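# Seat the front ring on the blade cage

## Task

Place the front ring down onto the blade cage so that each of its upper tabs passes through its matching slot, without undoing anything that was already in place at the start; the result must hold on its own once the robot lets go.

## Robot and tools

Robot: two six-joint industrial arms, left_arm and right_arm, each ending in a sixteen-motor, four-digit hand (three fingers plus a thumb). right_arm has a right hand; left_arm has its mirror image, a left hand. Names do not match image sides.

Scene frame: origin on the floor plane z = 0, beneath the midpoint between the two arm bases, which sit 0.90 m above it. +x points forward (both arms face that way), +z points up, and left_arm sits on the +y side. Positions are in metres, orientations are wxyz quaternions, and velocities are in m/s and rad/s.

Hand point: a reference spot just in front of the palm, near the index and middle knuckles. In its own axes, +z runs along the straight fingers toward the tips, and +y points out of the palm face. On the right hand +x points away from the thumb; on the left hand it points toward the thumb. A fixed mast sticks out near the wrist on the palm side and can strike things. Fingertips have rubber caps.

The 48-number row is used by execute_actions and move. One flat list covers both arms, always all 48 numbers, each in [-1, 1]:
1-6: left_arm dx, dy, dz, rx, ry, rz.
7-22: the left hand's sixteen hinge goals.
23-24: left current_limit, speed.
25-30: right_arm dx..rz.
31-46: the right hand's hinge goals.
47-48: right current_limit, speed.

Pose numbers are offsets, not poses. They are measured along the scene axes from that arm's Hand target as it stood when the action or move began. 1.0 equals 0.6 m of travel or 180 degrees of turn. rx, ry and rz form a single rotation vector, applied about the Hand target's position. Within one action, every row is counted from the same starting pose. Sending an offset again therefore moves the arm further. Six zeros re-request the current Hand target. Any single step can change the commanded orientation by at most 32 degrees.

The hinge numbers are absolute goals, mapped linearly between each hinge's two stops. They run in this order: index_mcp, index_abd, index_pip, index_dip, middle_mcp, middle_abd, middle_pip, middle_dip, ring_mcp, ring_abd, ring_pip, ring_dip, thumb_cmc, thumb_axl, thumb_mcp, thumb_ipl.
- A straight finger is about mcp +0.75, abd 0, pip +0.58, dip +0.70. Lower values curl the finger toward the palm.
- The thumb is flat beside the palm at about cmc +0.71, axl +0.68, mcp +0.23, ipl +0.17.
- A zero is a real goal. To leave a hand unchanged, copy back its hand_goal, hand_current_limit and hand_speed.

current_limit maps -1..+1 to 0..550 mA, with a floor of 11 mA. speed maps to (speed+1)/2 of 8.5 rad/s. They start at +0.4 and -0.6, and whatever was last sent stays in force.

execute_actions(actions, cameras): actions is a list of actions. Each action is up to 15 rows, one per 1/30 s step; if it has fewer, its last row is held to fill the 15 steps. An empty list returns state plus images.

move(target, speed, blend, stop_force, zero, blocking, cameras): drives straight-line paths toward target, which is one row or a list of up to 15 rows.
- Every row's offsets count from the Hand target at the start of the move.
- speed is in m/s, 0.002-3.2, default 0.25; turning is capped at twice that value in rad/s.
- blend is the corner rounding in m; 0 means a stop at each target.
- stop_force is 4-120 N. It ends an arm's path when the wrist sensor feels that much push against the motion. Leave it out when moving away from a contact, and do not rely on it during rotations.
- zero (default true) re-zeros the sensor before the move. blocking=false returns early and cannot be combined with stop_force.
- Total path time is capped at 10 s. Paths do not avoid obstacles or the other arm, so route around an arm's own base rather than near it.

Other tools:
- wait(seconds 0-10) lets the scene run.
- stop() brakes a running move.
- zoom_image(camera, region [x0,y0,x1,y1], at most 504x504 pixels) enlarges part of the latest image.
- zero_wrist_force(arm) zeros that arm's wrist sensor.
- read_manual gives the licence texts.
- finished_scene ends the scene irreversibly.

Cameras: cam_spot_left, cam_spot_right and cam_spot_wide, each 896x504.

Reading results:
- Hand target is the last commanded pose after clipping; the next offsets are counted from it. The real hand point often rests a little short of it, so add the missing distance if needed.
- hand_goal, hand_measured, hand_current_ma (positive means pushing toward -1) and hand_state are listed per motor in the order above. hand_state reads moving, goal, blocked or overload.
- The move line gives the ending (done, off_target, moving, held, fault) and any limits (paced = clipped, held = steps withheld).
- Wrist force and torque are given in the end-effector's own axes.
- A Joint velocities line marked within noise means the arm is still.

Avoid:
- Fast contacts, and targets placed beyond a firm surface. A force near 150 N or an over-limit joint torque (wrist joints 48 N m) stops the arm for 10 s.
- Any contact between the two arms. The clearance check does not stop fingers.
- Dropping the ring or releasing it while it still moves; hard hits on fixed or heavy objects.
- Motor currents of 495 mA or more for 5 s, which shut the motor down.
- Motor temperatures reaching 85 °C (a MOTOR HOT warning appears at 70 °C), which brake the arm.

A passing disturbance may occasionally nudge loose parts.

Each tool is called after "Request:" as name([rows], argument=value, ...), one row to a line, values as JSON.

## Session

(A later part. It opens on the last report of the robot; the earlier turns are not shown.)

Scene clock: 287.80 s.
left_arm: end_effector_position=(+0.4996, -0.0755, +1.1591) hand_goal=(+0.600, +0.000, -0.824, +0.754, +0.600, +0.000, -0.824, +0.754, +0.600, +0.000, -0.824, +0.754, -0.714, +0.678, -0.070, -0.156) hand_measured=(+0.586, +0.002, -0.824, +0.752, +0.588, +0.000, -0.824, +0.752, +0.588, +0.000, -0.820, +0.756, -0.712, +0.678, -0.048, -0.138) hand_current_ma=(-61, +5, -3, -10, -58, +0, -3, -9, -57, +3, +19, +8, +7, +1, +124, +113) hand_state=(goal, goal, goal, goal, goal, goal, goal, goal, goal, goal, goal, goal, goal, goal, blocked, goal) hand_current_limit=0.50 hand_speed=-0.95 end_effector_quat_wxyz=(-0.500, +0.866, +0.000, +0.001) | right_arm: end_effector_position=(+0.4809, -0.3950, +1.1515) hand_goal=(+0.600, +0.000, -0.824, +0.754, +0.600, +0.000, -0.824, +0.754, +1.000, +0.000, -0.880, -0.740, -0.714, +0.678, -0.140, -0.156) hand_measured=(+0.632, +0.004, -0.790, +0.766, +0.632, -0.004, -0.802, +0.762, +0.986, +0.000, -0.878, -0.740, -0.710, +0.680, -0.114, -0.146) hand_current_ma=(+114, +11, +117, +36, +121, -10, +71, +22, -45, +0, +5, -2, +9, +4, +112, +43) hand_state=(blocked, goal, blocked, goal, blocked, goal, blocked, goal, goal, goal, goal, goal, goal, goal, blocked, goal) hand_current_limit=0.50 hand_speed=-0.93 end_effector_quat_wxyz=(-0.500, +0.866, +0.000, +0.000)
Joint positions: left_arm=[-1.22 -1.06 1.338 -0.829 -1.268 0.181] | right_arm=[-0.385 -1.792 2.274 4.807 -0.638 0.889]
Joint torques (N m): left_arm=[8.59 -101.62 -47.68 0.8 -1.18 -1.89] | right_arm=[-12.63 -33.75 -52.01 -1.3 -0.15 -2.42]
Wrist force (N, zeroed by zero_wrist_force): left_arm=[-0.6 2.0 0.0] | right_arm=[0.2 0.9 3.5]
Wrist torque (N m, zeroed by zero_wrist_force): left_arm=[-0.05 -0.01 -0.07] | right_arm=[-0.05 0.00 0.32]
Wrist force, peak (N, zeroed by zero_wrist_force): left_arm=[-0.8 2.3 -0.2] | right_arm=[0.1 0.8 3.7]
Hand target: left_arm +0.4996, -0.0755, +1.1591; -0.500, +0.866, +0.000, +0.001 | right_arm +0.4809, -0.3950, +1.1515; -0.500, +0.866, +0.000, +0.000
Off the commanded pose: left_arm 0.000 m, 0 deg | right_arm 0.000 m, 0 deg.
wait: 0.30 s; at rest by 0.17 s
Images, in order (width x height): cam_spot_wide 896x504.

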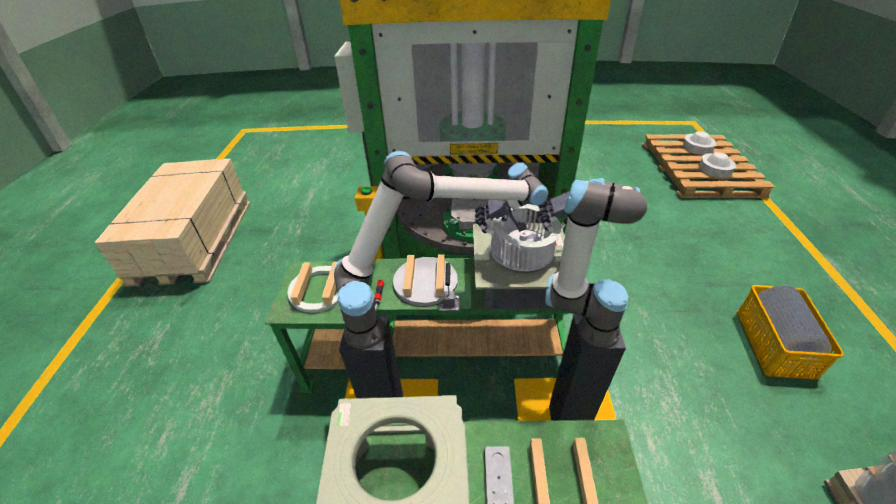

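Request:
execute_actions([
  [[0,0,0,0,0,0,0.6,0,-0.824,0.754,0.6,0,-0.824,0.754,0.6,0,-0.824,0.754,-0.714,0.678,-0.045,-0.156,0.5,-0.95,0,0,0,0,0,0,0.6,0,-0.824,0.754,0.6,0,-0.824,0.754,1.0,0,-0.88,-0.74,-0.714,0.678,-0.14,-0.156,0.5,-0.93]],
])

Request:
execute_actions([
  [[0,0,0,0,0,0,0.6,0,-0.824,0.754,0.6,0,-0.824,0.754,0.6,0,-0.824,0.754,-0.714,0.678,-0.025,-0.156,0.5,-0.95,0,0,0,0,0,0,0.6,0,-0.824,0.754,0.6,0,-0.824,0.754,1.0,0,-0.88,-0.74,-0.714,0.678,-0.14,-0.156,0.5,-0.93]],
], cameras=["cam_spot_wide", "cam_spot_left"])

Request:
zoom_image(camera="cam_spot_wide", region=[484, 196, 568, 272])

Request:
zoom_image(camera="cam_spot_left", region=[475, 225, 545, 285])

Scene clock: 288.97 s.
left_arm: end_effector_position=(+0.4996, -0.0755, +1.1591) hand_goal=(+0.600, +0.000, -0.824, +0.754, +0.600, +0.000, -0.824, +0.754, +0.600, +0.000, -0.824, +0.754, -0.714, +0.678, -0.044, -0.156) hand_measured=(+0.586, +0.002, -0.824, +0.752, +0.598, +0.000, -0.818, +0.756, +0.588, +0.000, -0.820, +0.756, -0.712, +0.678, -0.026, -0.138) hand_current_ma=(-61, +5, -3, -10, -11, +0, +23, +4, -57, +3, +19, +8, +7, +1, +104, +113) hand_state=(goal, goal, goal, goal, goal, goal, goal, goal, goal, goal, goal, goal, goal, goal, goal, goal) hand_current_limit=0.50 hand_speed=-0.95 end_effector_quat_wxyz=(-0.500, +0.866, +0.000, +0.001) | right_arm: end_effector_position=(+0.4809, -0.3950, +1.1515) hand_goal=(+0.600, +0.000, -0.824, +0.754, +0.600, +0.000, -0.824, +0.754, +1.000, +0.000, -0.880, -0.740, -0.714, +0.678, -0.140, -0.156) hand_measured=(+0.632, +0.004, -0.790, +0.766, +0.632, -0.004, -0.802, +0.762, +0.986, +0.000, -0.878, -0.740, -0.710, +0.680, -0.118, -0.146) hand_current_ma=(+114, +11, +117, +36, +120, -10, +71, +22, -45, +0, +5, -2, +9, +4, +97, +38) hand_state=(blocked, goal, blocked, goal, blocked, goal, blocked, goal, goal, goal, goal, goal, goal, goal, blocked, goal) hand_current_limit=0.50 hand_speed=-0.93 end_effector_quat_wxyz=(-0.500, +0.866, +0.000, +0.000)
Joint positions: left_arm=[-1.22 -1.06 1.338 -0.829 -1.268 0.181] | right_arm=[-0.385 -1.792 2.274 4.807 -0.638 0.889]
Joint torques (N m): left_arm=[10.44 -99.29 -47.14 0.7 -1.17 -2.05] | right_arm=[-11.03 -33.93 -49.76 -1.12 -0.17 -2.42]
Wrist force (N, zeroed by zero_wrist_force): left_arm=[-0.9 1.5 0.2] | right_arm=[-0.1 1.0 2.7]
Wrist torque (N m, zeroed by zero_wrist_force): left_arm=[-0.09 0.04 -0.10] | right_arm=[0.00 0.03 0.29]
Wrist force, peak (N, zeroed by zero_wrist_force): left_arm=[-0.8 2.2 0.0] | right_arm=[0.2 0.7 3.6]
Hand target: left_arm +0.4996, -0.0755, +1.1591; -0.500, +0.866, +0.000, +0.001 | right_arm +0.4809, -0.3950, +1.1515; -0.500, +0.866, +0.000, +0.000
Off the commanded pose: left_arm 0.000 m, 0 deg | right_arm 0.000 m, 0 deg.
Step readings (end_effector_position of left_arm | right_arm):
0: (+0.4996, -0.0755, +1.1591) | (+0.4809, -0.3950, +1.1515)
1: (+0.4996, -0.0755, +1.1591) | (+0.4809, -0.3950, +1.1515)
2: (+0.4996, -0.0755, +1.1591) | (+0.4809, -0.3950, +1.1515)
4: (+0.4996, -0.0755, +1.1591) | (+0.4809, -0.3950, +1.1515)
8: (+0.4996, -0.0755, +1.1591) | (+0.4809, -0.3950, +1.1515)
15: (+0.4996, -0.0755, +1.1591) | (+0.4809, -0.3950, +1.1515)

Scene clock: 289.67 s.
left_arm: end_effector_position=(+0.4996, -0.0755, +1.1591) hand_goal=(+0.600, +0.000, -0.824, +0.754, +0.600, +0.000, -0.824, +0.754, +0.600, +0.000, -0.824, +0.754, -0.714, +0.678, -0.024, -0.156) hand_measured=(+0.586, +0.002, -0.824, +0.752, +0.600, +0.000, -0.814, +0.758, +0.588, +0.000, -0.820, +0.756, -0.712, +0.678, -0.016, -0.140) hand_current_ma=(-61, +5, -3, -10, +4, +0, +47, +17, -57, +3, +19, +8, +7, +1, +44, +97) hand_state=(goal, goal, goal, goal, goal, goal, goal, goal, goal, goal, goal, goal, goal, goal, goal, goal) hand_current_limit=0.50 hand_speed=-0.95 end_effector_quat_wxyz=(-0.500, +0.866, +0.000, +0.001) | right_arm: end_effector_position=(+0.4809, -0.3950, +1.1515) hand_goal=(+0.600, +0.000, -0.824, +0.754, +0.600, +0.000, -0.824, +0.754, +1.000, +0.000, -0.880, -0.740, -0.714, +0.678, -0.140, -0.156) hand_measured=(+0.630, +0.004, -0.790, +0.766, +0.632, -0.004, -0.802, +0.762, +0.986, +0.000, -0.878, -0.740, -0.710, +0.680, -0.118, -0.146) hand_current_ma=(+111, +11, +117, +36, +120, -10, +71, +22, -45, +0, +5, -2, +9, +4, +97, +38) hand_state=(blocked, goal, blocked, goal, blocked, goal, blocked, goal, goal, goal, goal, goal, goal, goal, blocked, goal) hand_current_limit=0.50 hand_speed=-0.93 end_effector_quat_wxyz=(-0.500, +0.866, +0.000, +0.000)
Joint positions: left_arm=[-1.22 -1.06 1.338 -0.829 -1.268 0.181] | right_arm=[-0.385 -1.792 2.274 4.807 -0.638 0.889]
Joint torques (N m): left_arm=[11.23 -100.79 -48.15 0.04 -1.24 -2] | right_arm=[-12.11 -33.41 -51 -1.23 0.03 -2.33]
Wrist force (N, zeroed by zero_wrist_force): left_arm=[-0.6 0.9 0.9] | right_arm=[0.0 0.8 2.0]
Wrist torque (N m, zeroed by zero_wrist_force): left_arm=[-0.11 0.03 -0.10] | right_arm=[-0.01 0.00 0.31]
Wrist force, peak (N, zeroed by zero_wrist_force): left_arm=[-1.1 1.6 0.3] | right_arm=[-0.3 0.7 3.2]
Hand target: left_arm +0.4996, -0.0755, +1.1591; -0.500, +0.866, +0.000, +0.001 | right_arm +0.4809, -0.3950, +1.1515; -0.500, +0.866, +0.000, +0.000
Off the commanded pose: left_arm 0.000 m, 0 deg | right_arm 0.000 m, 0 deg.
Step readings (end_effector_position of left_arm | right_arm):
0: (+0.4996, -0.0755, +1.1591) | (+0.4809, -0.3950, +1.1515)
1: (+0.4996, -0.0755, +1.1591) | (+0.4809, -0.3950, +1.1515)
2: (+0.4996, -0.0755, +1.1591) | (+0.4809, -0.3950, +1.1515)
4: (+0.4996, -0.0755, +1.1591) | (+0.4809, -0.3950, +1.1515)
8: (+0.4996, -0.0755, +1.1591) | (+0.4809, -0.3950, +1.1515)
15: (+0.4996, -0.0755, +1.1591) | (+0.4809, -0.3950, +1.1515)
Images, in order (width x height): cam_spot_left 896x504, cam_spot_wide 896x504.

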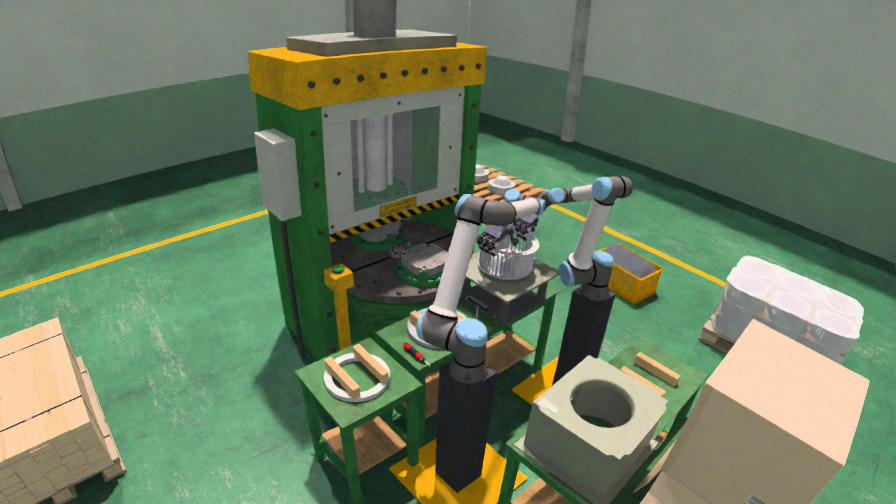

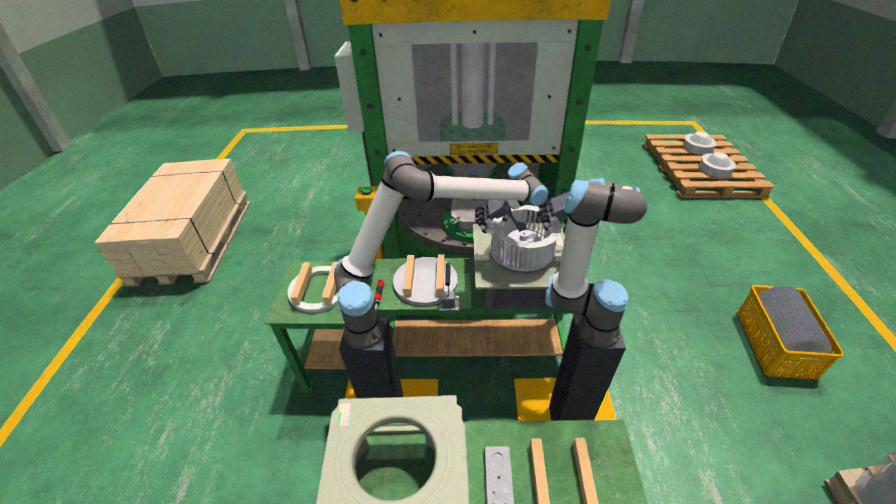

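Scaled by 6.000.

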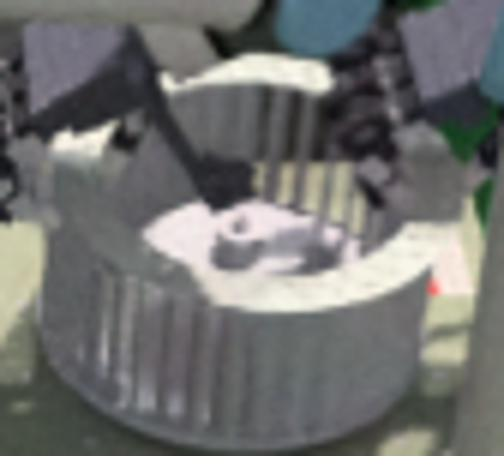

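Scaled by 7.200.

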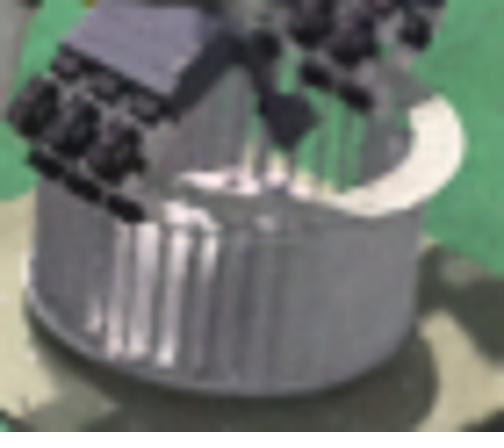

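Request:
zoom_image(camera="cam_spot_wide", region=[482, 206, 522, 246])

Request:
zoom_image(camera="cam_spot_wide", region=[532, 206, 572, 246])

Scaled by 12.600.

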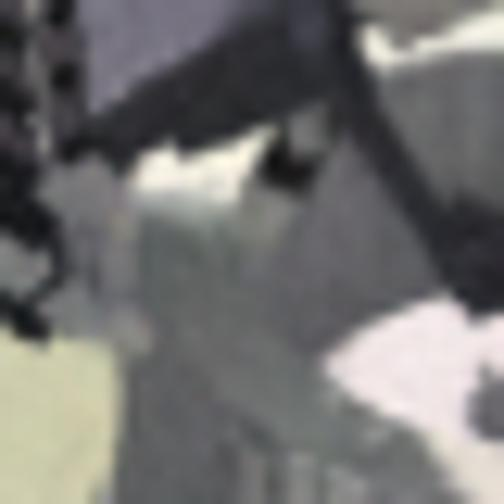

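Scaled by 12.600.

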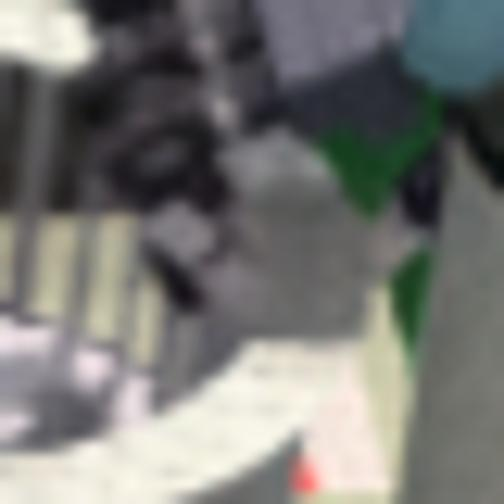

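Request:
move(target=[0.02,0.0083,0,0,0,0,0.6,0,-0.824,0.754,0.6,0,-0.824,0.754,0.6,0,-0.824,0.754,-0.714,0.678,-0.024,-0.156,0.5,-0.95,0.02,0.0083,0,0,0,0,0.6,0,-0.824,0.754,0.6,0,-0.824,0.754,1.0,0,-0.88,-0.74,-0.714,0.678,-0.14,-0.156,0.5,-0.93], speed=0.03, cameras=["all"])

Request:
zoom_image(camera="cam_spot_left", region=[475, 225, 545, 285])

Request:
zoom_image(camera="cam_spot_right", region=[390, 225, 480, 295])

Request:
zoom_image(camera="cam_spot_wide", region=[484, 196, 568, 272])

Scene clock: 293.67 s.
left_arm: end_effector_position=(+0.5115, -0.0706, +1.1591) hand_goal=(+0.600, +0.000, -0.824, +0.754, +0.600, +0.000, -0.824, +0.754, +0.600, +0.000, -0.824, +0.754, -0.714, +0.678, -0.024, -0.156) hand_measured=(+0.586, +0.002, -0.824, +0.752, +0.600, +0.000, -0.814, +0.758, +0.588, +0.000, -0.820, +0.756, -0.712, +0.678, -0.008, -0.140) hand_current_ma=(-60, +5, -3, -10, +1, +0, +47, +17, -57, +3, +19, +8, +8, +1, +98, +97) hand_state=(goal, goal, goal, goal, goal, goal, goal, goal, goal, goal, goal, goal, goal, goal, goal, goal) hand_current_limit=0.50 hand_speed=-0.95 end_effector_quat_wxyz=(-0.500, +0.866, +0.000, +0.001) | right_arm: end_effector_position=(+0.4927, -0.3901, +1.1515) hand_goal=(+0.600, +0.000, -0.824, +0.754, +0.600, +0.000, -0.824, +0.754, +1.000, +0.000, -0.880, -0.740, -0.714, +0.678, -0.140, -0.156) hand_measured=(+0.618, +0.006, -0.792, +0.764, +0.620, -0.004, -0.802, +0.762, +0.986, +0.000, -0.878, -0.740, -0.710, +0.680, -0.114, -0.146) hand_current_ma=(+57, +11, +106, +28, +69, -6, +71, +22, -45, +0, +5, -2, +9, +4, +114, +38) hand_state=(goal, goal, blocked, goal, blocked, goal, blocked, goal, goal, goal, goal, goal, goal, goal, blocked, goal) hand_current_limit=0.50 hand_speed=-0.93 end_effector_quat_wxyz=(-0.500, +0.866, +0.000, +0.000) end_effector_velocity=(+0.002, +0.000, +0.000) end_effector_angular_velocity=(-0.002, -0.002, +0.000)
Joint positions: left_arm=[-1.206 -1.057 1.334 -0.83 -1.256 0.189] | right_arm=[-0.367 -1.769 2.261 4.776 -0.628 0.915]
Joint velocities: left_arm=[within noise] | right_arm=[0.002 0.002 -0.002 -0.005 0 0.003]
Joint torques (N m): left_arm=[13.32 -75.62 -48.39 -2.74 2.05 2.67] | right_arm=[13.32 -11.24 -53.3 -5.23 3.93 3.01]
Wrist force (N, zeroed by zero_wrist_force): left_arm=[-0.7 1.4 0.5] | right_arm=[-1.9 0.7 1.1]
Wrist torque (N m, zeroed by zero_wrist_force): left_arm=[-0.06 0.03 -0.22] | right_arm=[0.01 -0.01 0.02]
Wrist force, peak (N, zeroed by zero_wrist_force): left_arm=[-0.9 1.3 1.5] | right_arm=[-2.6 1.0 1.7]
Hand target: left_arm +0.5116, -0.0706, +1.1591; -0.500, +0.866, +0.000, +0.001 | right_arm +0.4929, -0.3900, +1.1515; -0.500, +0.866, +0.000, +0.000
Off the commanded pose: left_arm 0.000 m, 0 deg | right_arm 0.000 m, 0 deg.
move: done

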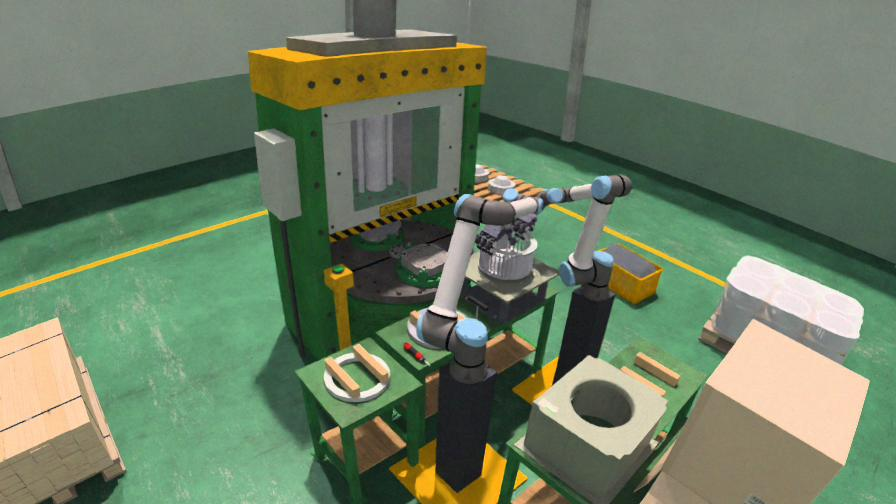

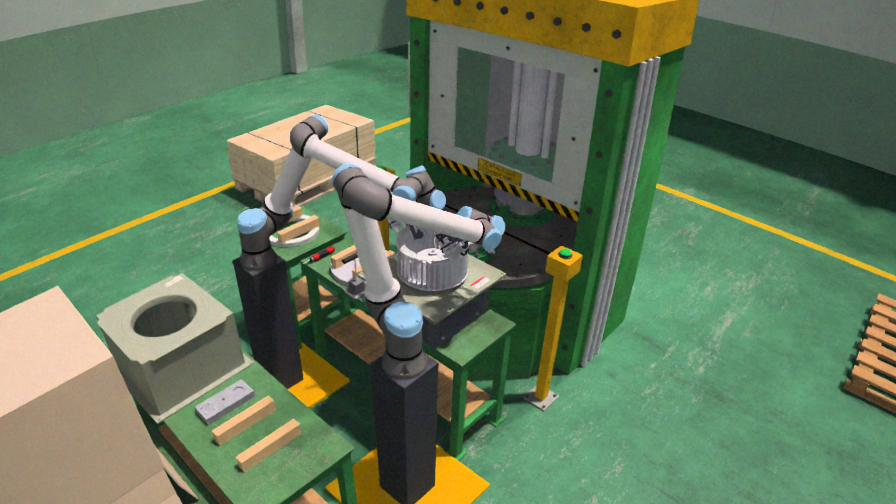

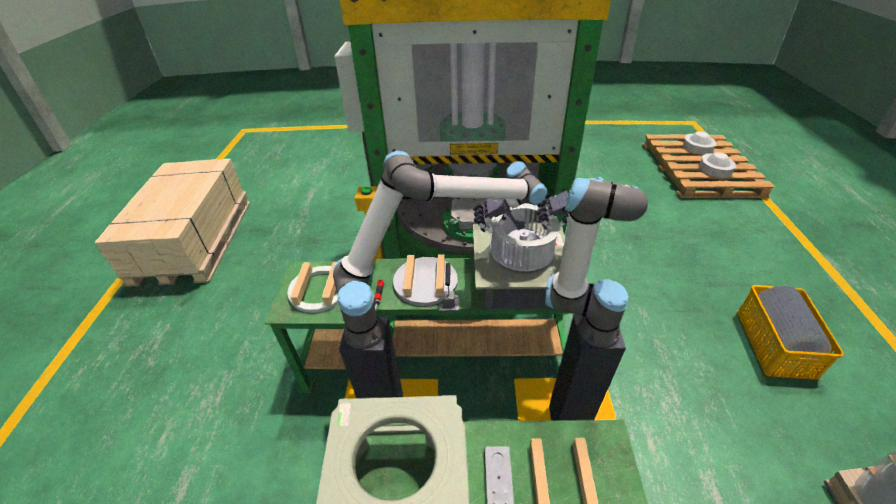

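Scaled by 7.200.

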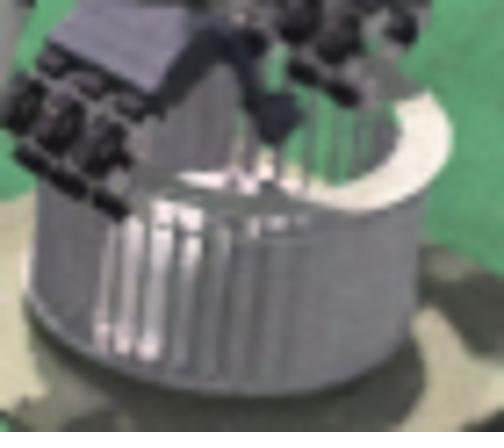

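Scaled by 5.600.

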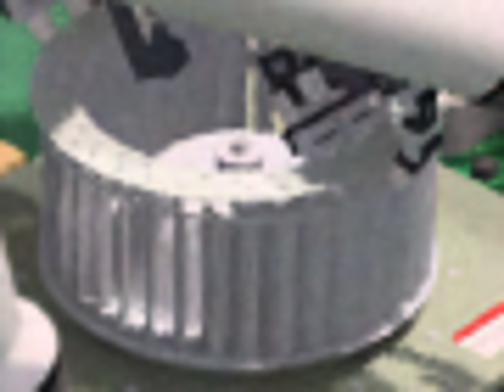

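Scaled by 6.000.

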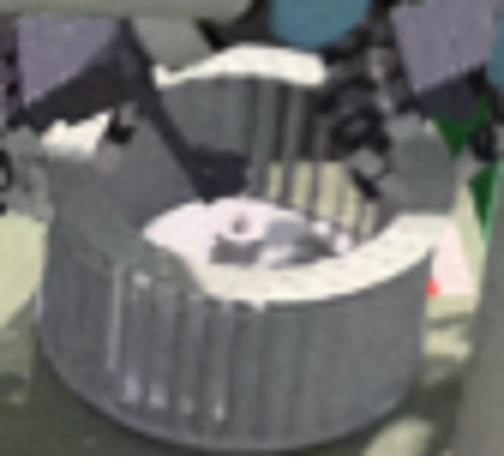

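Request:
move(target=[0.01,0.0133,0,0,0,0,0.6,0,-0.824,0.754,0.6,0,-0.824,0.754,0.6,0,-0.824,0.754,-0.714,0.678,-0.024,-0.156,0.5,-0.95,0.01,0.0133,0,0,0,0,0.62,0,-0.824,0.754,0.62,0,-0.824,0.754,1.0,0,-0.88,-0.74,-0.714,0.678,-0.12,-0.156,0.5,-0.95], speed=0.03)

Request:
execute_actions([
  [[0,0,0,0,0,0,0.6,0,-0.824,0.754,0.6,0,-0.824,0.754,0.6,0,-0.824,0.754,-0.714,0.678,-0.024,-0.156,0.5,-0.95,0,0,0,0,0,0,0.64,0,-0.824,0.754,0.64,0,-0.824,0.754,1.0,0,-0.88,-0.74,-0.714,0.678,-0.10,-0.156,0.5,-0.95]],
], cameras=["all"])

Request:
zoom_image(camera="cam_spot_left", region=[475, 225, 545, 285])

Request:
zoom_image(camera="cam_spot_right", region=[390, 225, 480, 295])

Request:
zoom_image(camera="cam_spot_wide", region=[484, 196, 568, 272])

Scene clock: 295.50 s.
left_arm: end_effector_position=(+0.5175, -0.0627, +1.1591) hand_goal=(+0.600, +0.000, -0.824, +0.754, +0.600, +0.000, -0.824, +0.754, +0.600, +0.000, -0.824, +0.754, -0.714, +0.678, -0.024, -0.156) hand_measured=(+0.586, +0.002, -0.824, +0.752, +0.600, +0.000, -0.814, +0.758, +0.588, +0.000, -0.820, +0.756, -0.712, +0.678, -0.006, -0.140) hand_current_ma=(-60, +5, -3, -10, +3, +0, +47, +17, -57, +3, +19, +8, +8, +1, +105, +97) hand_state=(goal, goal, goal, goal, goal, goal, goal, goal, goal, goal, goal, goal, goal, goal, goal, goal) hand_current_limit=0.50 hand_speed=-0.95 end_effector_quat_wxyz=(-0.500, +0.866, +0.000, +0.001) | right_arm: end_effector_position=(+0.4988, -0.3822, +1.1516) hand_goal=(+0.620, +0.000, -0.824, +0.754, +0.620, +0.000, -0.824, +0.754, +1.000, +0.000, -0.880, -0.740, -0.714, +0.678, -0.120, -0.156) hand_measured=(+0.628, +0.004, -0.810, +0.756, +0.624, -0.002, -0.808, +0.760, +0.986, +0.000, -0.878, -0.740, -0.710, +0.680, -0.112, -0.148) hand_current_ma=(+24, +11, +38, +6, +9, -3, +50, +16, -45, +0, +5, -2, +9, +4, +33, +30) hand_state=(goal, goal, goal, goal, goal, goal, goal, goal, goal, goal, goal, goal, goal, goal, goal, goal) hand_current_limit=0.50 hand_speed=-0.95 end_effector_quat_wxyz=(-0.500, +0.866, +0.000, +0.000)
Joint positions: left_arm=[-1.197 -1.063 1.344 -0.835 -1.248 0.194] | right_arm=[-0.347 -1.758 2.257 4.745 -0.618 0.944]
Joint torques (N m): left_arm=[12.19 -97.02 -33.04 -2.9 2.09 2.51] | right_arm=[13.15 -12.68 -50.57 -5.29 3.79 2.72]
Wrist force (N, zeroed by zero_wrist_force): left_arm=[-0.7 1.7 0.4] | right_arm=[-0.9 -1.1 1.2]
Wrist torque (N m, zeroed by zero_wrist_force): left_arm=[-0.05 0.03 -0.23] | right_arm=[-0.07 -0.01 0.01]
Wrist force, peak (N, zeroed by zero_wrist_force): left_arm=[-0.6 1.9 0.4] | right_arm=[-2.1 -0.5 1.5]
Hand target: left_arm +0.5176, -0.0626, +1.1591; -0.500, +0.866, +0.000, +0.001 | right_arm +0.4989, -0.3821, +1.1515; -0.500, +0.866, +0.000, +0.000
Off the commanded pose: left_arm 0.000 m, 0 deg | right_arm 0.000 m, 0 deg.
move: done

Scene clock: 296.20 s.
left_arm: end_effector_position=(+0.5176, -0.0626, +1.1591) hand_goal=(+0.600, +0.000, -0.824, +0.754, +0.600, +0.000, -0.824, +0.754, +0.600, +0.000, -0.824, +0.754, -0.714, +0.678, -0.024, -0.156) hand_measured=(+0.586, +0.002, -0.824, +0.752, +0.600, +0.000, -0.814, +0.758, +0.588, +0.000, -0.820, +0.756, -0.712, +0.678, -0.006, -0.140) hand_current_ma=(-60, +5, -3, -10, +3, +0, +47, +17, -57, +3, +19, +8, +8, +1, +105, +97) hand_state=(goal, goal, goal, goal, goal, goal, goal, goal, goal, goal, goal, goal, goal, goal, goal, goal) hand_current_limit=0.50 hand_speed=-0.95 end_effector_quat_wxyz=(-0.500, +0.866, +0.000, +0.001) | right_arm: end_effector_position=(+0.4989, -0.3821, +1.1515) hand_goal=(+0.640, +0.000, -0.824, +0.754, +0.640, +0.000, -0.824, +0.754, +1.000, +0.000, -0.880, -0.740, -0.714, +0.678, -0.100, -0.156) hand_measured=(+0.642, +0.002, -0.810, +0.756, +0.640, -0.002, -0.810, +0.760, +0.986, +0.000, -0.878, -0.740, -0.710, +0.680, -0.102, -0.152) hand_current_ma=(+4, +6, +38, +7, -2, -3, +44, +15, -45, +0, +5, -2, +9, +4, -3, +12) hand_state=(goal, goal, goal, goal, goal, goal, goal, goal, goal, goal, goal, goal, goal, goal, goal, goal) hand_current_limit=0.50 hand_speed=-0.95 end_effector_quat_wxyz=(-0.500, +0.866, +0.000, +0.000)
Joint positions: left_arm=[-1.197 -1.063 1.344 -0.835 -1.248 0.194] | right_arm=[-0.347 -1.757 2.257 4.745 -0.618 0.945]
Joint torques (N m): left_arm=[13.41 -97.86 -32.42 -1.99 2.05 2.66] | right_arm=[12.01 -12.86 -51.04 -5.09 3.66 3.05]
Wrist force (N, zeroed by zero_wrist_force): left_arm=[-0.9 1.5 0.6] | right_arm=[0.2 0.7 1.5]
Wrist torque (N m, zeroed by zero_wrist_force): left_arm=[-0.09 0.06 -0.25] | right_arm=[-0.06 0.01 0.00]
Wrist force, peak (N, zeroed by zero_wrist_force): left_arm=[-1.2 1.6 0.6] | right_arm=[0.0 0.6 1.8]
Hand target: left_arm +0.5176, -0.0626, +1.1591; -0.500, +0.866, +0.000, +0.001 | right_arm +0.4989, -0.3821, +1.1515; -0.500, +0.866, +0.000, +0.000
Off the commanded pose: left_arm 0.000 m, 0 deg | right_arm 0.000 m, 0 deg.
Step readings (end_effector_position of left_arm | right_arm):
0: (+0.5175, -0.0627, +1.1591) | (+0.4988, -0.3822, +1.1516)
1: (+0.5176, -0.0627, +1.1591) | (+0.4988, -0.3821, +1.1516)
2: (+0.5176, -0.0626, +1.1591) | (+0.4988, -0.3821, +1.1516)
4: (+0.5176, -0.0626, +1.1591) | (+0.4989, -0.3821, +1.1515)
8: (+0.5176, -0.0626, +1.1591) | (+0.4989, -0.3821, +1.1515)
15: (+0.5176, -0.0626, +1.1591) | (+0.4989, -0.3821, +1.1515)

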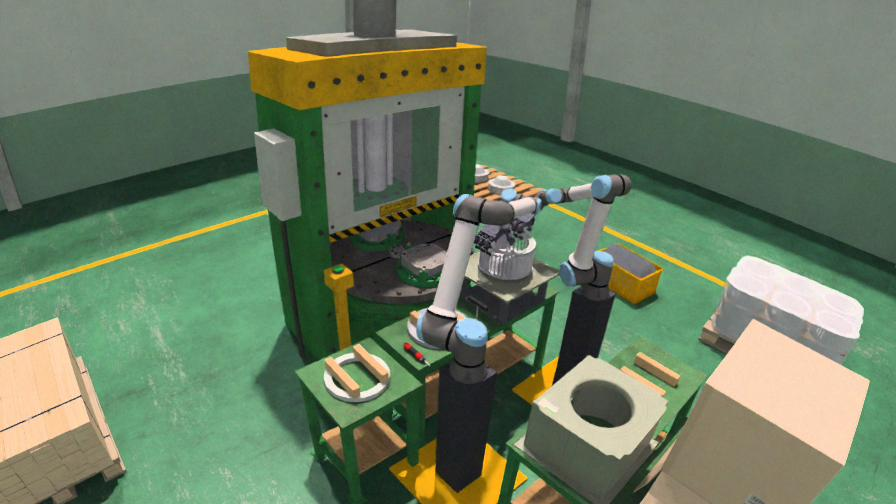

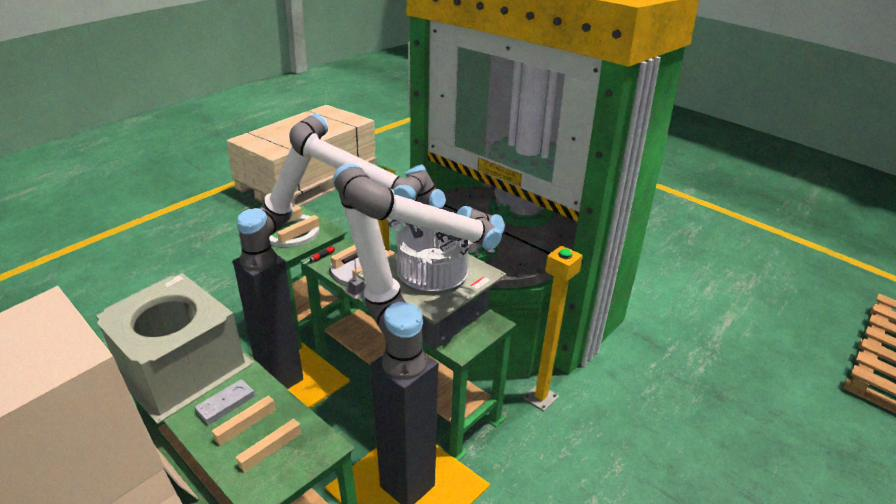

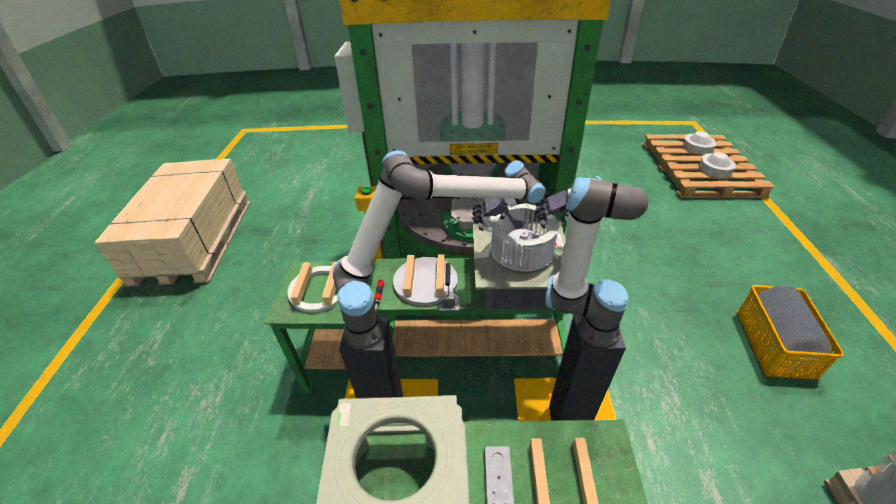

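Scaled by 7.200.

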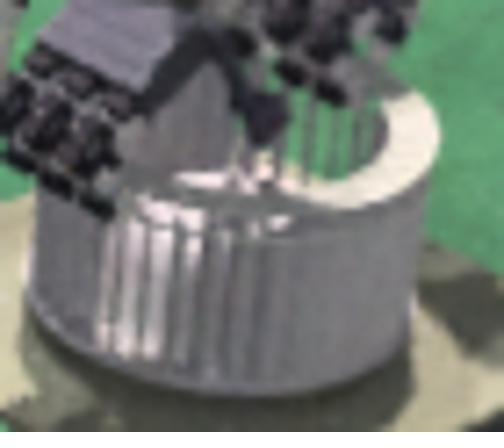

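Scaled by 5.600.

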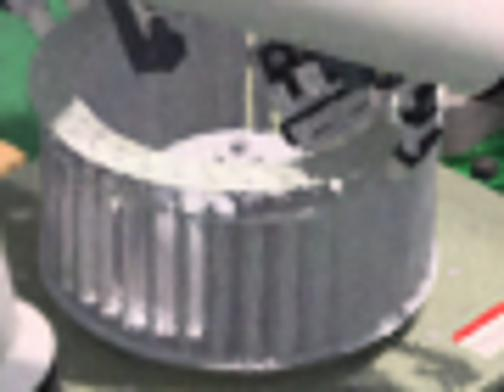

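Scaled by 6.000.

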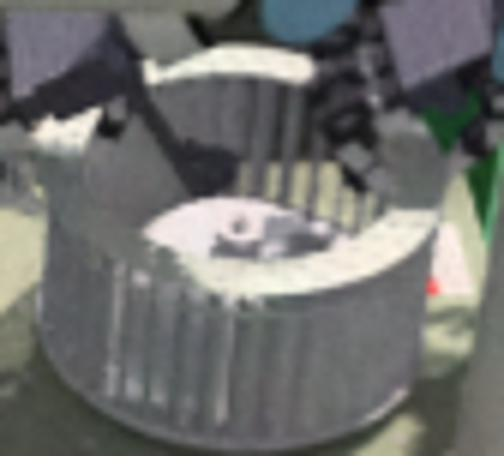

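Request:
execute_actions([
  [[0,0,0,0,0,0,0.56,0,-0.824,0.754,0.56,0,-0.824,0.754,0.56,0,-0.824,0.754,-0.714,0.678,0.0,-0.156,0.5,-0.95,0,0,0,0,0,0,0.64,0,-0.824,0.754,0.64,0,-0.824,0.754,1.0,0,-0.88,-0.74,-0.714,0.678,-0.10,-0.156,0.5,-0.95]],
])

Request:
execute_actions([
  [[0,0,0,0,0,0,0.53,0,-0.824,0.754,0.53,0,-0.824,0.754,0.53,0,-0.824,0.754,-0.714,0.678,0.02,-0.156,0.5,-0.95,0,0,0,0,0,0,0.64,0,-0.824,0.754,0.64,0,-0.824,0.754,1.0,0,-0.88,-0.74,-0.714,0.678,-0.10,-0.156,0.5,-0.95]],
])

Request:
execute_actions([
  [[0,0,0,0,0,0,0.50,0,-0.824,0.754,0.50,0,-0.824,0.754,0.50,0,-0.824,0.754,-0.714,0.678,0.035,-0.156,0.5,-0.95,0,0,0,0,0,0,0.64,0,-0.824,0.754,0.64,0,-0.824,0.754,1.0,0,-0.88,-0.74,-0.714,0.678,-0.10,-0.156,0.5,-0.95]],
], cameras=["cam_spot_wide"])

Request:
zoom_image(camera="cam_spot_wide", region=[484, 196, 568, 272])

Scene clock: 298.60 s.
left_arm: end_effector_position=(+0.5176, -0.0626, +1.1591) hand_goal=(+0.560, +0.000, -0.824, +0.754, +0.560, +0.000, -0.824, +0.754, +0.560, +0.000, -0.824, +0.754, -0.714, +0.678, +0.000, -0.156) hand_measured=(+0.564, +0.002, -0.822, +0.754, +0.584, +0.000, -0.808, +0.762, +0.558, +0.000, -0.820, +0.756, -0.712, +0.678, +0.010, -0.140) hand_current_ma=(+17, +5, +11, -3, +110, +0, +71, +30, -8, +3, +19, +8, +11, +1, +51, +94) hand_state=(goal, goal, goal, goal, blocked, goal, goal, goal, goal, goal, goal, goal, goal, goal, goal, goal) hand_current_limit=0.50 hand_speed=-0.95 end_effector_quat_wxyz=(-0.500, +0.866, +0.000, +0.001) | right_arm: end_effector_position=(+0.4989, -0.3821, +1.1515) hand_goal=(+0.640, +0.000, -0.824, +0.754, +0.640, +0.000, -0.824, +0.754, +1.000, +0.000, -0.880, -0.740, -0.714, +0.678, -0.100, -0.156) hand_measured=(+0.642, +0.002, -0.810, +0.756, +0.640, -0.002, -0.810, +0.760, +0.986, +0.000, -0.878, -0.740, -0.710, +0.680, -0.088, -0.150) hand_current_ma=(+4, +6, +38, +7, -2, -3, +44, +15, -45, +0, +5, -2, +9, +4, +46, +19) hand_state=(goal, goal, goal, goal, goal, goal, goal, goal, goal, goal, goal, goal, goal, goal, goal, goal) hand_current_limit=0.50 hand_speed=-0.95 end_effector_quat_wxyz=(-0.500, +0.866, +0.000, +0.000)
Joint positions: left_arm=[-1.197 -1.063 1.344 -0.835 -1.248 0.194] | right_arm=[-0.347 -1.757 2.257 4.745 -0.618 0.945]
Joint torques (N m): left_arm=[12.4 -98.99 -34.01 -2.47 2.32 2.45] | right_arm=[12.08 -12.17 -50.07 -4.55 4.14 3.34]
Wrist force (N, zeroed by zero_wrist_force): left_arm=[-0.6 0.8 1.3] | right_arm=[0.1 1.2 0.5]
Wrist torque (N m, zeroed by zero_wrist_force): left_arm=[-0.08 0.04 -0.25] | right_arm=[-0.03 -0.01 0.01]
Wrist force, peak (N, zeroed by zero_wrist_force): left_arm=[-0.5 1.1 1.6] | right_arm=[0.3 1.0 1.9]
Hand target: left_arm +0.5176, -0.0626, +1.1591; -0.500, +0.866, +0.000, +0.001 | right_arm +0.4989, -0.3821, +1.1515; -0.500, +0.866, +0.000, +0.000
Off the commanded pose: left_arm 0.000 m, 0 deg | right_arm 0.000 m, 0 deg.
Step readings (end_effector_position of left_arm | right_arm):
0: (+0.5176, -0.0626, +1.1591) | (+0.4989, -0.3821, +1.1515)
1: (+0.5176, -0.0626, +1.1591) | (+0.4989, -0.3821, +1.1515)
2: (+0.5176, -0.0626, +1.1591) | (+0.4989, -0.3821, +1.1515)
4: (+0.5176, -0.0626, +1.1591) | (+0.4989, -0.3821, +1.1515)
8: (+0.5176, -0.0626, +1.1591) | (+0.4989, -0.3821, +1.1515)
15: (+0.5176, -0.0626, +1.1591) | (+0.4989, -0.3821, +1.1515)

Scene clock: 299.30 s.
left_arm: end_effector_position=(+0.5176, -0.0626, +1.1591) hand_goal=(+0.530, +0.000, -0.824, +0.754, +0.530, +0.000, -0.824, +0.754, +0.530, +0.000, -0.824, +0.754, -0.714, +0.678, +0.020, -0.156) hand_measured=(+0.544, +0.002, -0.816, +0.756, +0.564, +0.000, -0.804, +0.762, +0.532, +0.000, -0.820, +0.756, -0.710, +0.678, +0.024, -0.146) hand_current_ma=(+64, +5, +35, +8, +164, +0, +87, +38, +6, +3, +19, +8, +14, +2, +24, +60) hand_state=(goal, goal, goal, goal, blocked, goal, goal, goal, goal, goal, goal, goal, goal, goal, goal, goal) hand_current_limit=0.50 hand_speed=-0.95 end_effector_quat_wxyz=(-0.500, +0.866, +0.000, +0.001) | right_arm: end_effector_position=(+0.4989, -0.3821, +1.1515) hand_goal=(+0.640, +0.000, -0.824, +0.754, +0.640, +0.000, -0.824, +0.754, +1.000, +0.000, -0.880, -0.740, -0.714, +0.678, -0.100, -0.156) hand_measured=(+0.640, +0.002, -0.814, +0.756, +0.640, -0.002, -0.812, +0.760, +0.986, +0.000, -0.878, -0.740, -0.710, +0.680, -0.078, -0.146) hand_current_ma=(+1, +6, +29, +7, -2, -3, +33, +15, -45, +0, +5, -2, +11, +4, +100, +42) hand_state=(goal, goal, goal, goal, goal, goal, goal, goal, goal, goal, goal, goal, goal, goal, blocked, goal) hand_current_limit=0.50 hand_speed=-0.95 end_effector_quat_wxyz=(-0.500, +0.866, +0.000, +0.000)
Joint positions: left_arm=[-1.197 -1.063 1.344 -0.835 -1.248 0.194] | right_arm=[-0.347 -1.757 2.257 4.745 -0.618 0.945]
Joint torques (N m): left_arm=[9.95 -96.81 -36.39 -2.45 1.88 2.5] | right_arm=[10.59 -13.11 -49.38 -4.48 4.05 3.13]
Wrist force (N, zeroed by zero_wrist_force): left_arm=[-0.8 0.2 2.4] | right_arm=[0.1 1.7 -0.2]
Wrist torque (N m, zeroed by zero_wrist_force): left_arm=[-0.12 0.08 -0.26] | right_arm=[0.00 -0.01 0.01]
Wrist force, peak (N, zeroed by zero_wrist_force): left_arm=[-0.5 0.1 2.6] | right_arm=[0.0 2.0 -0.5]
Hand target: left_arm +0.5176, -0.0626, +1.1591; -0.500, +0.866, +0.000, +0.001 | right_arm +0.4989, -0.3821, +1.1515; -0.500, +0.866, +0.000, +0.000
Off the commanded pose: left_arm 0.000 m, 0 deg | right_arm 0.000 m, 0 deg.
Step readings (end_effector_position of left_arm | right_arm):
0: (+0.5176, -0.0626, +1.1591) | (+0.4989, -0.3821, +1.1515)
1: (+0.5176, -0.0626, +1.1591) | (+0.4989, -0.3821, +1.1515)
2: (+0.5176, -0.0626, +1.1591) | (+0.4989, -0.3821, +1.1515)
4: (+0.5176, -0.0626, +1.1591) | (+0.4989, -0.3821, +1.1515)
8: (+0.5176, -0.0626, +1.1591) | (+0.4989, -0.3821, +1.1515)
15: (+0.5176, -0.0626, +1.1591) | (+0.4989, -0.3821, +1.1515)

Scene clock: 300.00 s.
left_arm: end_effector_position=(+0.5176, -0.0626, +1.1591) hand_goal=(+0.500, +0.000, -0.824, +0.754, +0.500, +0.000, -0.824, +0.754, +0.500, +0.000, -0.824, +0.754, -0.714, +0.678, +0.036, -0.156) hand_measured=(+0.522, +0.002, -0.812, +0.758, +0.544, +0.000, -0.802, +0.764, +0.512, +0.000, -0.818, +0.756, -0.710, +0.678, +0.040, -0.150) hand_current_ma=(+106, +5, +56, +18, +215, +0, +96, +41, +51, +3, +23, +8, +14, +2, +17, +37) hand_state=(blocked, goal, goal, goal, blocked, goal, blocked, goal, goal, goal, goal, goal, goal, goal, goal, goal) hand_current_limit=0.50 hand_speed=-0.95 end_effector_quat_wxyz=(-0.500, +0.866, +0.000, +0.001) | right_arm: end_effector_position=(+0.4989, -0.3821, +1.1515) hand_goal=(+0.640, +0.000, -0.824, +0.754, +0.640, +0.000, -0.824, +0.754, +1.000, +0.000, -0.880, -0.740, -0.714, +0.678, -0.100, -0.156) hand_measured=(+0.640, +0.002, -0.818, +0.756, +0.638, -0.002, -0.818, +0.758, +0.986, +0.000, -0.878, -0.740, -0.708, +0.680, -0.066, -0.140) hand_current_ma=(-1, +6, +18, +7, -5, -3, +14, +7, -45, +0, +5, -2, +14, +5, +153, +64) hand_state=(goal, goal, goal, goal, goal, goal, goal, goal, goal, goal, goal, goal, goal, goal, blocked, goal) hand_current_limit=0.50 hand_speed=-0.95 end_effector_quat_wxyz=(-0.500, +0.866, +0.000, +0.000)
Joint positions: left_arm=[-1.197 -1.063 1.344 -0.835 -1.248 0.194] | right_arm=[-0.347 -1.757 2.257 4.745 -0.618 0.945]
Joint torques (N m): left_arm=[10.66 -98.59 -36.8 -2.11 1.6 2.37] | right_arm=[11.91 -13.83 -49.49 -4.39 4 3.13]
Wrist force (N, zeroed by zero_wrist_force): left_arm=[-0.4 -0.1 3.4] | right_arm=[0.2 2.2 -0.9]
Wrist torque (N m, zeroed by zero_wrist_force): left_arm=[-0.13 0.06 -0.20] | right_arm=[0.01 -0.01 0.02]
Wrist force, peak (N, zeroed by zero_wrist_force): left_arm=[-0.3 0.2 3.4] | right_arm=[0.4 2.3 -1.2]
Hand target: left_arm +0.5176, -0.0626, +1.1591; -0.500, +0.866, +0.000, +0.001 | right_arm +0.4989, -0.3821, +1.1515; -0.500, +0.866, +0.000, +0.000
Off the commanded pose: left_arm 0.000 m, 0 deg | right_arm 0.000 m, 0 deg.
Step readings (end_effector_position of left_arm | right_arm):
0: (+0.5176, -0.0626, +1.1591) | (+0.4989, -0.3821, +1.1515)
1: (+0.5176, -0.0626, +1.1591) | (+0.4989, -0.3821, +1.1515)
2: (+0.5176, -0.0626, +1.1591) | (+0.4989, -0.3821, +1.1515)
4: (+0.5176, -0.0626, +1.1591) | (+0.4989, -0.3821, +1.1515)
8: (+0.5176, -0.0626, +1.1591) | (+0.4989, -0.3821, +1.1515)
15: (+0.5176, -0.0626, +1.1591) | (+0.4989, -0.3821, +1.1515)
Images, in order (width x height): cam_spot_wide 896x504.

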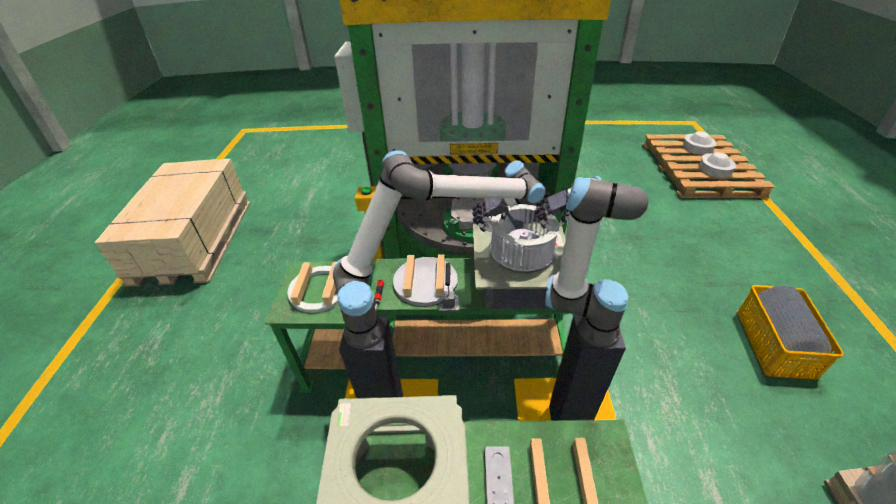

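Scaled by 6.000.

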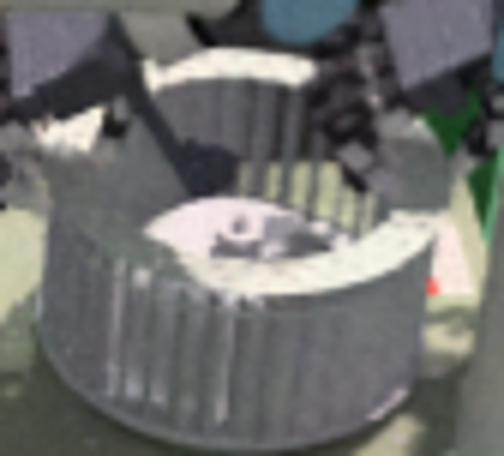

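Request:
zoom_image(camera="cam_spot_wide", region=[482, 200, 512, 230])

Request:
zoom_image(camera="cam_spot_wide", region=[540, 206, 570, 250])

Scaled by 16.800.

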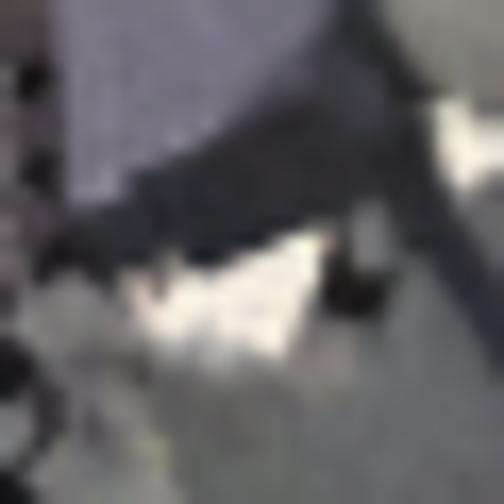

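Scaled by 11.455.

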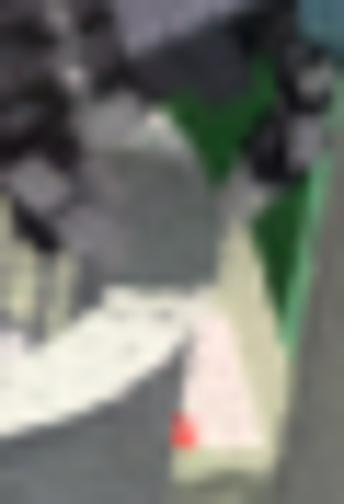

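Request:
wait(seconds=0.1, cameras=["cam_spot_left", "cam_spot_right"])

Request:
zoom_image(camera="cam_spot_left", region=[475, 225, 545, 285])

Request:
zoom_image(camera="cam_spot_right", region=[390, 225, 480, 295])

Scene clock: 301.37 s.
left_arm: end_effector_position=(+0.5176, -0.0626, +1.1591) hand_goal=(+0.500, +0.000, -0.824, +0.754, +0.500, +0.000, -0.824, +0.754, +0.500, +0.000, -0.824, +0.754, -0.714, +0.678, +0.036, -0.156) hand_measured=(+0.522, +0.002, -0.812, +0.758, +0.544, +0.000, -0.802, +0.764, +0.512, +0.000, -0.818, +0.756, -0.710, +0.678, +0.040, -0.150) hand_current_ma=(+106, +5, +56, +18, +215, +0, +96, +41, +51, +3, +23, +8, +14, +2, +17, +37) hand_state=(blocked, goal, goal, goal, blocked, goal, blocked, goal, goal, goal, goal, goal, goal, goal, goal, goal) hand_current_limit=0.50 hand_speed=-0.95 end_effector_quat_wxyz=(-0.500, +0.866, +0.000, +0.001) | right_arm: end_effector_position=(+0.4989, -0.3821, +1.1515) hand_goal=(+0.640, +0.000, -0.824, +0.754, +0.640, +0.000, -0.824, +0.754, +1.000, +0.000, -0.880, -0.740, -0.714, +0.678, -0.100, -0.156) hand_measured=(+0.640, +0.002, -0.818, +0.756, +0.638, -0.002, -0.818, +0.758, +0.986, +0.000, -0.878, -0.740, -0.708, +0.680, -0.066, -0.140) hand_current_ma=(-1, +6, +18, +7, -5, -3, +14, +7, -45, +0, +5, -2, +14, +5, +153, +64) hand_state=(goal, goal, goal, goal, goal, goal, goal, goal, goal, goal, goal, goal, goal, goal, blocked, goal) hand_current_limit=0.50 hand_speed=-0.95 end_effector_quat_wxyz=(-0.500, +0.866, +0.000, +0.000)
Joint positions: left_arm=[-1.197 -1.063 1.344 -0.835 -1.248 0.194] | right_arm=[-0.347 -1.757 2.257 4.745 -0.618 0.945]
Joint torques (N m): left_arm=[6.72 -101.62 -38.38 -2.73 1.68 2.48] | right_arm=[13.81 -12.93 -49.38 -4.26 3.95 2.9]
Wrist force (N, zeroed by zero_wrist_force): left_arm=[-0.5 -0.5 3.2] | right_arm=[-0.1 2.3 -1.3]
Wrist torque (N m, zeroed by zero_wrist_force): left_arm=[-0.16 0.06 -0.20] | right_arm=[0.06 0.04 0.00]
Wrist force, peak (N, zeroed by zero_wrist_force): left_arm=[-0.8 -0.6 3.5] | right_arm=[0.2 2.4 -1.2]
Hand target: left_arm +0.5176, -0.0626, +1.1591; -0.500, +0.866, +0.000, +0.001 | right_arm +0.4989, -0.3821, +1.1515; -0.500, +0.866, +0.000, +0.000
Off the commanded pose: left_arm 0.000 m, 0 deg | right_arm 0.000 m, 0 deg.
wait: 0.10 s; at rest from the start
Images, in order (width x height): cam_spot_left 896x504, cam_spot_right 896x504.

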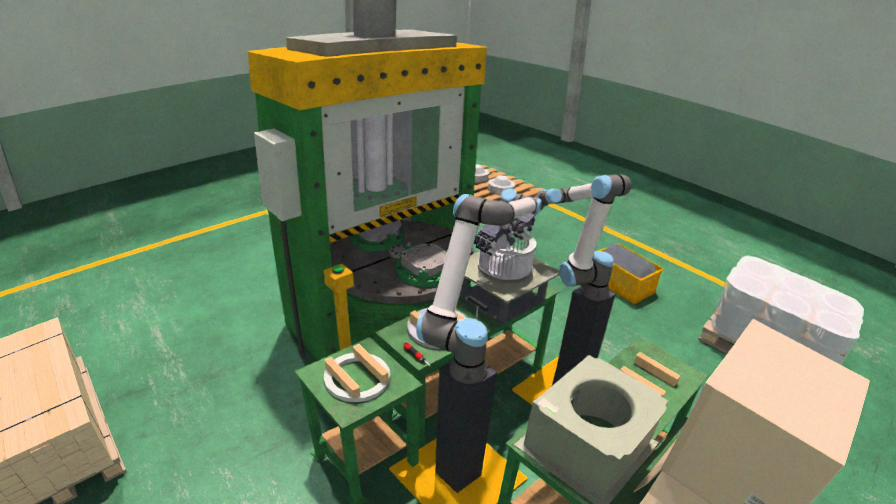

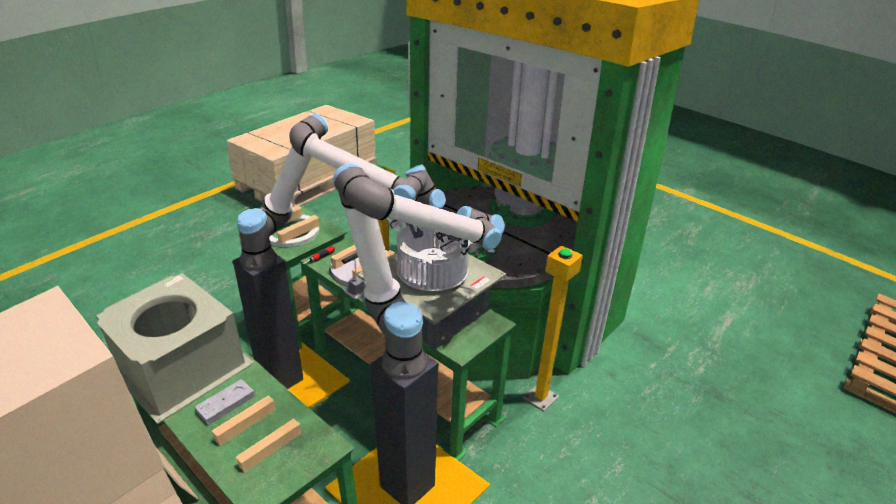

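Scaled by 7.200.

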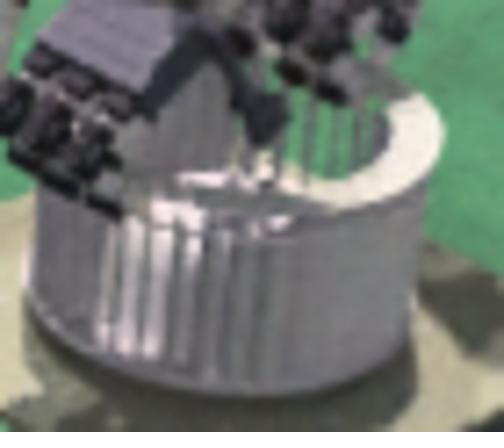

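Scaled by 5.600.

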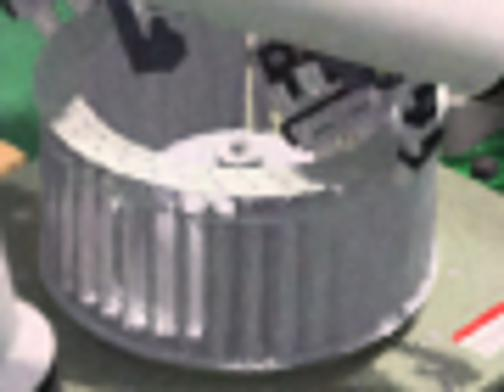

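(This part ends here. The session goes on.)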